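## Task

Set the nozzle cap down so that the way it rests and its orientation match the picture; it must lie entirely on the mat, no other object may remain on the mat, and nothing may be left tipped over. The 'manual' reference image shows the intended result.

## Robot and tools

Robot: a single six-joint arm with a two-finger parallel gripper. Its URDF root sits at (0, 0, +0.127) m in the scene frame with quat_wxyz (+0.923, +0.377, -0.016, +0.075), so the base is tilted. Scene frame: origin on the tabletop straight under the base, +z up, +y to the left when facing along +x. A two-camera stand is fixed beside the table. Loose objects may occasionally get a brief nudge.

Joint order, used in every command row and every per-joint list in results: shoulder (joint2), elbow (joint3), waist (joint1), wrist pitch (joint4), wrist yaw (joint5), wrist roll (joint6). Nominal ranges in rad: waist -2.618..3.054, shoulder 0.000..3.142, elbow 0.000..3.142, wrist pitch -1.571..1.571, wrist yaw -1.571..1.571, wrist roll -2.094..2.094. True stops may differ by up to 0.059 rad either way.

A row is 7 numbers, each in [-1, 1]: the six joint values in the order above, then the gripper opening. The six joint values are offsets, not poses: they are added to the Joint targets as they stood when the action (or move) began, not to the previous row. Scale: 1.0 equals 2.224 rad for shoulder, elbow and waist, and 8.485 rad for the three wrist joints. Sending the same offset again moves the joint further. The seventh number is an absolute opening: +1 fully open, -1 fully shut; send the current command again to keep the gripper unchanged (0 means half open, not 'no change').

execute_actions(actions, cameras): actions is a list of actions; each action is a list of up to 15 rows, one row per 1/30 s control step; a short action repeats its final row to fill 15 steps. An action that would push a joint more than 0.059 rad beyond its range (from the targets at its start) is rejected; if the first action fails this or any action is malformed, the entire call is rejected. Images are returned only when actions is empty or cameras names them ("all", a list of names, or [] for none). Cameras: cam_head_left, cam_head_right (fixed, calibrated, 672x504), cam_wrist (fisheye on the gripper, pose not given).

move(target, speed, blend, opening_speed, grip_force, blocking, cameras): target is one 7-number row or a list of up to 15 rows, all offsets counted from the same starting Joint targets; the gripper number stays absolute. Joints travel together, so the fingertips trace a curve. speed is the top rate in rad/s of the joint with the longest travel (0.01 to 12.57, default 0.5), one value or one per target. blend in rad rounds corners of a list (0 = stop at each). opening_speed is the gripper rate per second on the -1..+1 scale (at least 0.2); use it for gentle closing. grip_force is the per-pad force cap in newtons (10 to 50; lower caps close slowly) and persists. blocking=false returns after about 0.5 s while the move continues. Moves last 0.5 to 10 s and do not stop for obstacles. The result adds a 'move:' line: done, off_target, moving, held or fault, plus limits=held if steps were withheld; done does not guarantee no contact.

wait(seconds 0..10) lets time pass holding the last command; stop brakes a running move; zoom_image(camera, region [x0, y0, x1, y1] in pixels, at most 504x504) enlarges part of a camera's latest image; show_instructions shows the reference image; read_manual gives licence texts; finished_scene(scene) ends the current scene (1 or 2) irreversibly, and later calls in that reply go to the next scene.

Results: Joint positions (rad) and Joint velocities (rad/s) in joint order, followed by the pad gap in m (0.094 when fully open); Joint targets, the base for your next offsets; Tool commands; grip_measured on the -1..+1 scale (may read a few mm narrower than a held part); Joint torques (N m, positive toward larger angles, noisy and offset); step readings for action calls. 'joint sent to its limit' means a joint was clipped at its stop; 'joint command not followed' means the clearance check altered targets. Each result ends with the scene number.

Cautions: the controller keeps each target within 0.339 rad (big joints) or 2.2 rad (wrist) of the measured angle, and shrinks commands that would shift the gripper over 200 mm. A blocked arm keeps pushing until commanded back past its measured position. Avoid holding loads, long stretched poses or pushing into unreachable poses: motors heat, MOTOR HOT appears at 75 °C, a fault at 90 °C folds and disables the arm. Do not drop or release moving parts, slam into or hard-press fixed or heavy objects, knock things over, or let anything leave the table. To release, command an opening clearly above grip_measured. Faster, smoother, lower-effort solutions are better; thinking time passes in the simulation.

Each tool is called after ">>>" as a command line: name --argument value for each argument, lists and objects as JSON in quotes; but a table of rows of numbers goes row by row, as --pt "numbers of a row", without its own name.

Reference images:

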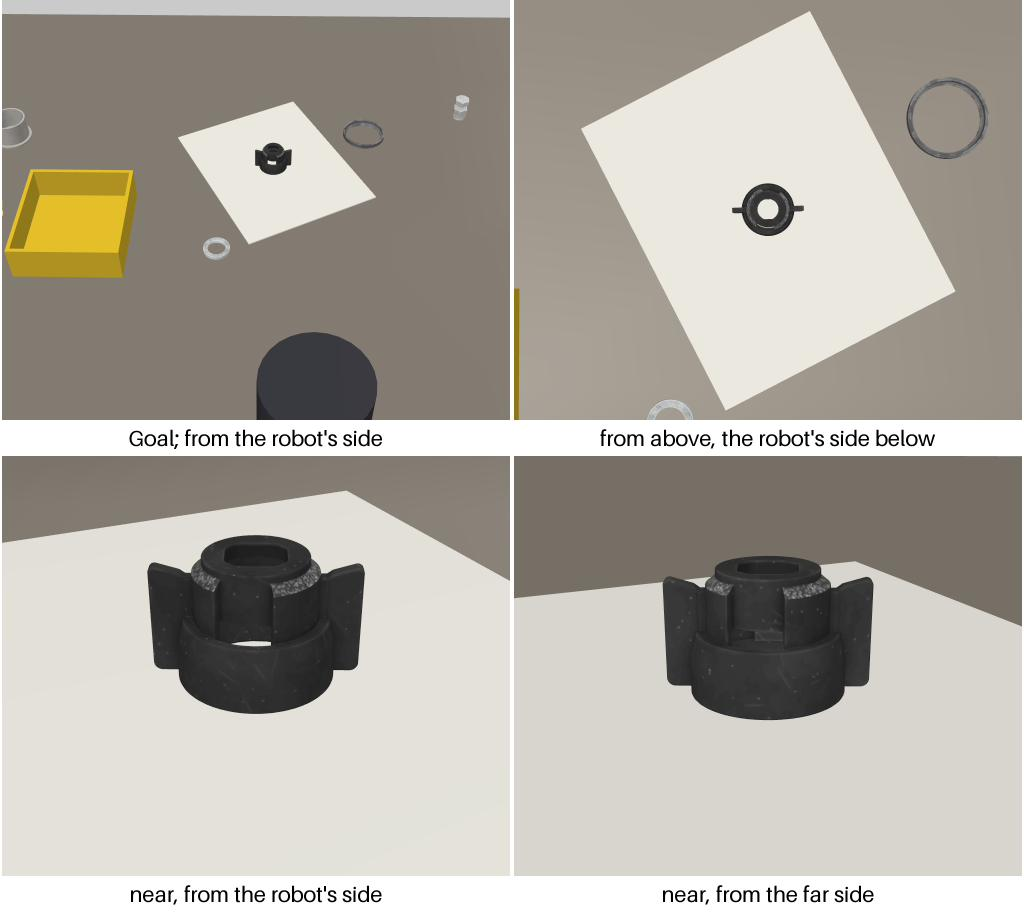

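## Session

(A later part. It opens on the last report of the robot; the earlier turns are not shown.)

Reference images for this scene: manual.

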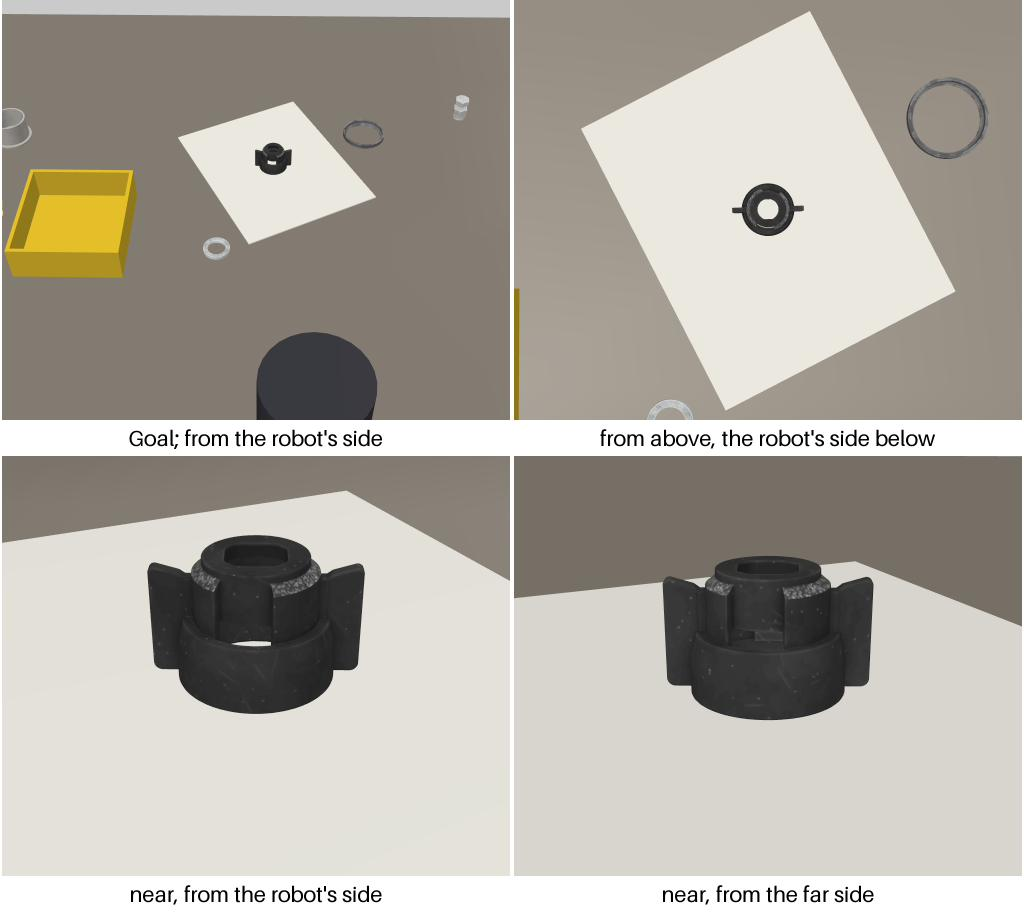

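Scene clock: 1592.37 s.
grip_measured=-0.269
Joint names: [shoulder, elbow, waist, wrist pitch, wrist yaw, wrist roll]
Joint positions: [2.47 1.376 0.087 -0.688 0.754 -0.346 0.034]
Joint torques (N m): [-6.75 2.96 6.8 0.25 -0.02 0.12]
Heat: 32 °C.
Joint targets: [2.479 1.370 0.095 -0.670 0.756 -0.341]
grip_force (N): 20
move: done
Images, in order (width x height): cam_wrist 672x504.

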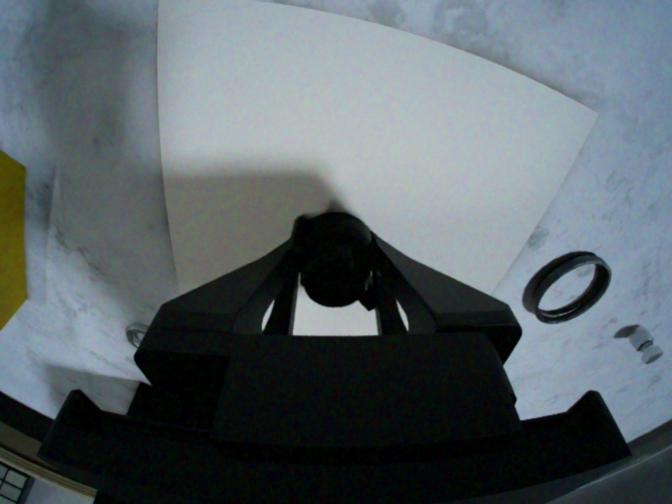

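>>> move --pt "0 0 0 0 0 0 0.6" --pt "-0.0265 0.0562 0.0472 -0.0295 -0.0027 0.0154 0.6" --pt "-0.2756 -0.2361 0.0112 0.0583 -0.0467 -0.0530 0.6" --speed '[0.2, 0.25, 0.8]' --blend '[0, 0.05, 0]' --opening_speed 0.5 --cameras '["all"]'

>>> zoom_image --camera "cam_wrist" --region '[290, 200, 390, 300]'

>>> zoom_image --camera "cam_wrist" --region '[220, 80, 520, 320]'

Scene clock: 1609.03 s.
grip_measured=+0.598
Joint names: [shoulder, elbow, waist, wrist pitch, wrist yaw, wrist roll]
Joint positions: [1.89 0.853 0.116 -0.199 0.379 -0.784 0.075]
Joint torques (N m): [-7.04 3.63 4.72 0.89 -0.38 -0.01]
Heat: 32 °C.
Joint targets: [1.866 0.845 0.120 -0.175 0.360 -0.790]
grip_force (N): 20
move: done

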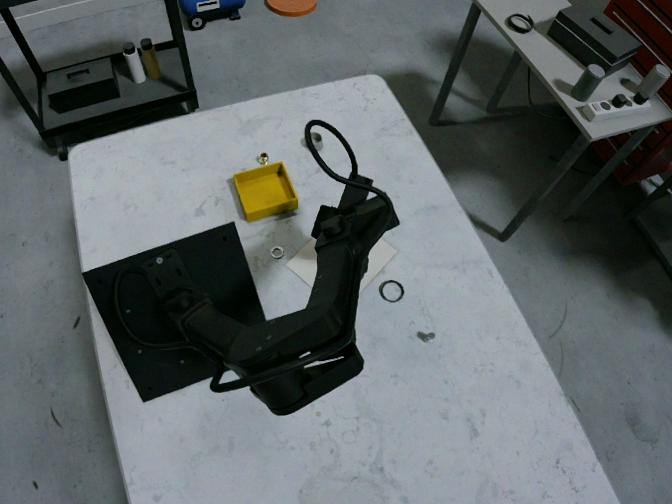

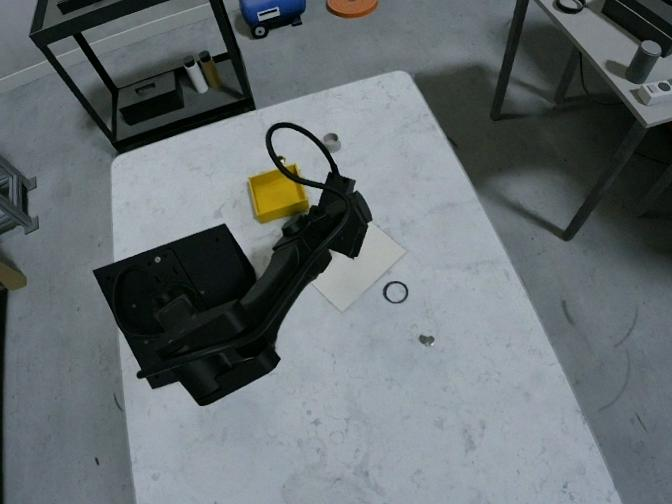

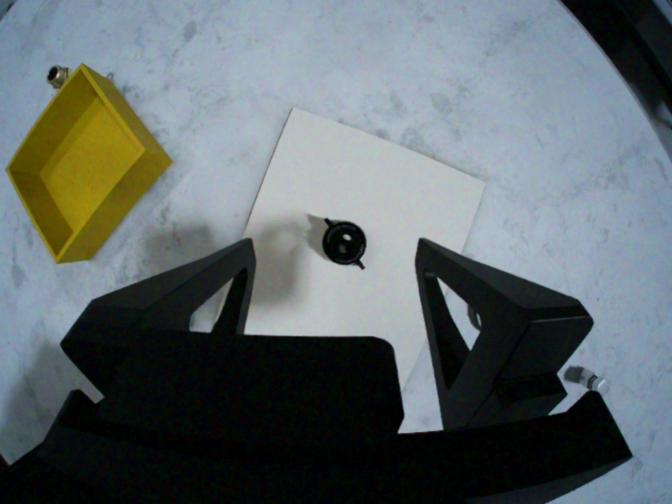

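Scaled by 5.040 from the camera's 672x504 image, which has a finer 960x720 frame.

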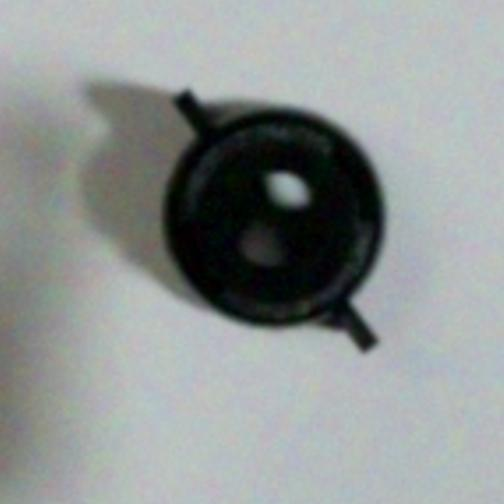

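Scaled by 1.680 from the camera's 672x504 image, which has a finer 960x720 frame.

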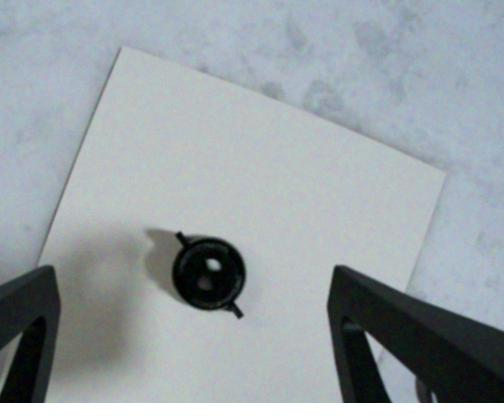

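>>> move --pt "0.2491 0.2923 0.0360 -0.0878 0.0440 0.0684 0.6" --pt "0.2491 0.2828 0.0202 -0.0878 0.0440 0.0684 0.6" --pt "0.2756 0.2361 -0.0112 -0.0583 0.0467 0.0529 0.6" --speed '[0.9, 0.25, 0.25]' --cameras '["cam_wrist"]'

>>> zoom_image --camera "cam_wrist" --region '[250, 160, 430, 320]'

Scene clock: 1666.73 s.
grip_measured=+0.598
Joint names: [shoulder, elbow, waist, wrist pitch, wrist yaw, wrist roll]
Joint positions: [2.47 1.376 0.087 -0.689 0.753 -0.336 0.075]
Joint torques (N m): [-6.76 2.82 6.74 0.27 -0.02 0.02]
Heat: 31 °C.
Joint targets: [2.479 1.370 0.095 -0.670 0.756 -0.341]
grip_force (N): 20
move: done
Images, in order (width x height): cam_wrist 672x504.

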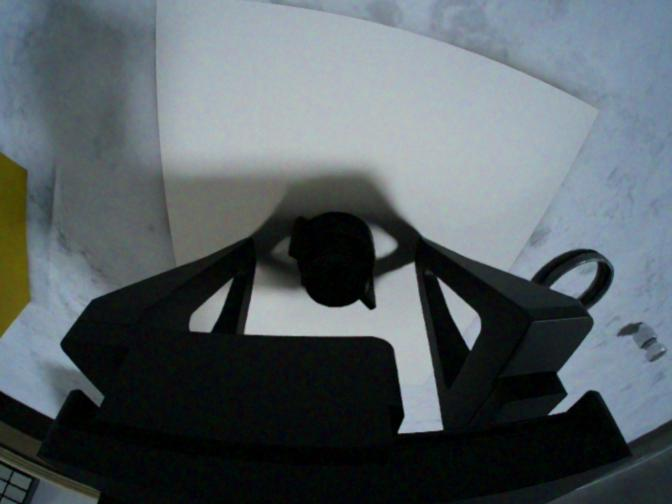

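Scaled by 2.800 from the camera's 672x504 image, which has a finer 960x720 frame.

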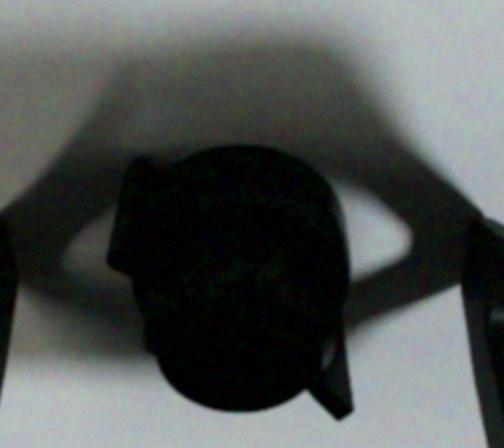

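>>> move --pt "0 0 0 0 0 0 -0.5" --pt "0 0 0 0 0 -0.0124 -0.5" --speed '[0.2, 0.12]'

>>> move --pt "0 0 0 0 0 0 0.6" --pt "-0.0265 0.0562 0.0472 -0.0295 -0.0027 0.0161 0.6" --pt "-0.2756 -0.2361 0.0112 0.0583 -0.0467 -0.0405 0.6" --speed '[0.2, 0.25, 0.8]' --blend '[0, 0.05, 0]' --opening_speed 0.5 --cameras '["all"]'

>>> zoom_image --camera "cam_wrist" --region '[290, 200, 390, 300]'

Scene clock: 1685.17 s.
grip_measured=-0.269
Joint names: [shoulder, elbow, waist, wrist pitch, wrist yaw, wrist roll]
Joint positions: [2.47 1.376 0.087 -0.688 0.754 -0.441 0.034]
Joint torques (N m): [-6.78 2.92 6.74 0.28 0 -0.05]
Heat: 31 °C.
Joint targets: [2.479 1.370 0.095 -0.670 0.756 -0.446]
grip_force (N): 20
move: done

Scene clock: 1690.37 s.
grip_measured=+0.598
Joint names: [shoulder, elbow, waist, wrist pitch, wrist yaw, wrist roll]
Joint positions: [1.89 0.853 0.116 -0.199 0.379 -0.784 0.075]
Joint torques (N m): [-7.04 3.66 4.77 0.89 -0.33 -0.03]
Heat: 32 °C.
Joint targets: [1.866 0.845 0.120 -0.175 0.360 -0.790]
grip_force (N): 20
move: done

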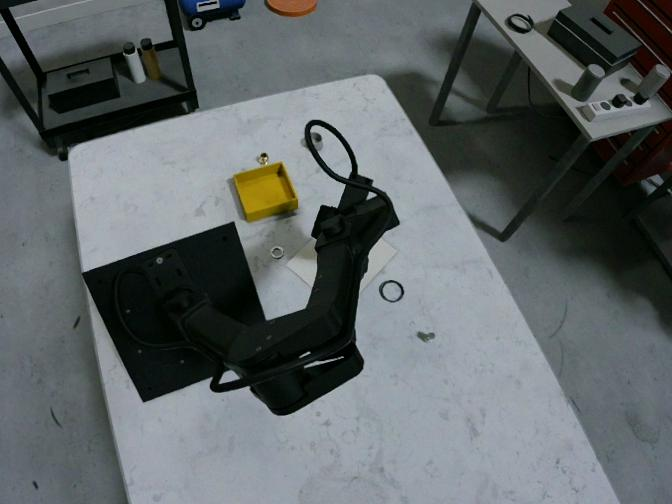

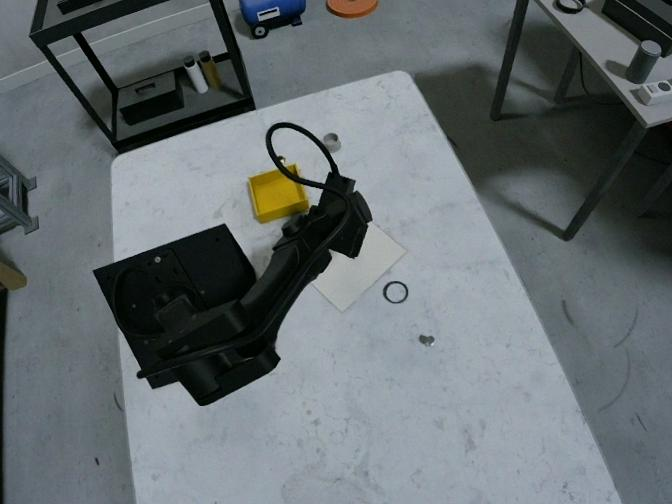

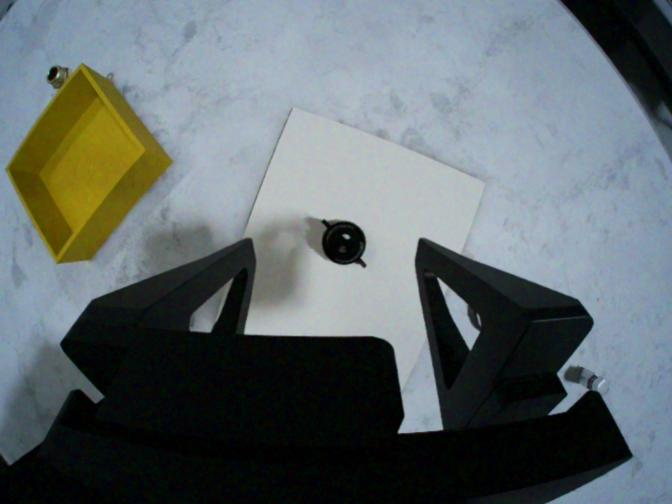

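Scaled by 5.040 from the camera's 672x504 image, which has a finer 960x720 frame.

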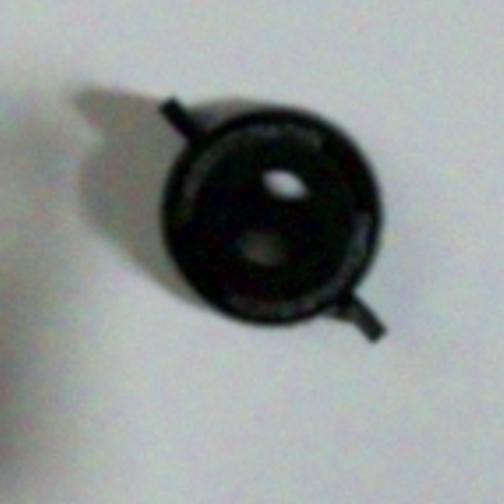

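>>> finished_scene --scene 2

The scene is finished: the task was done.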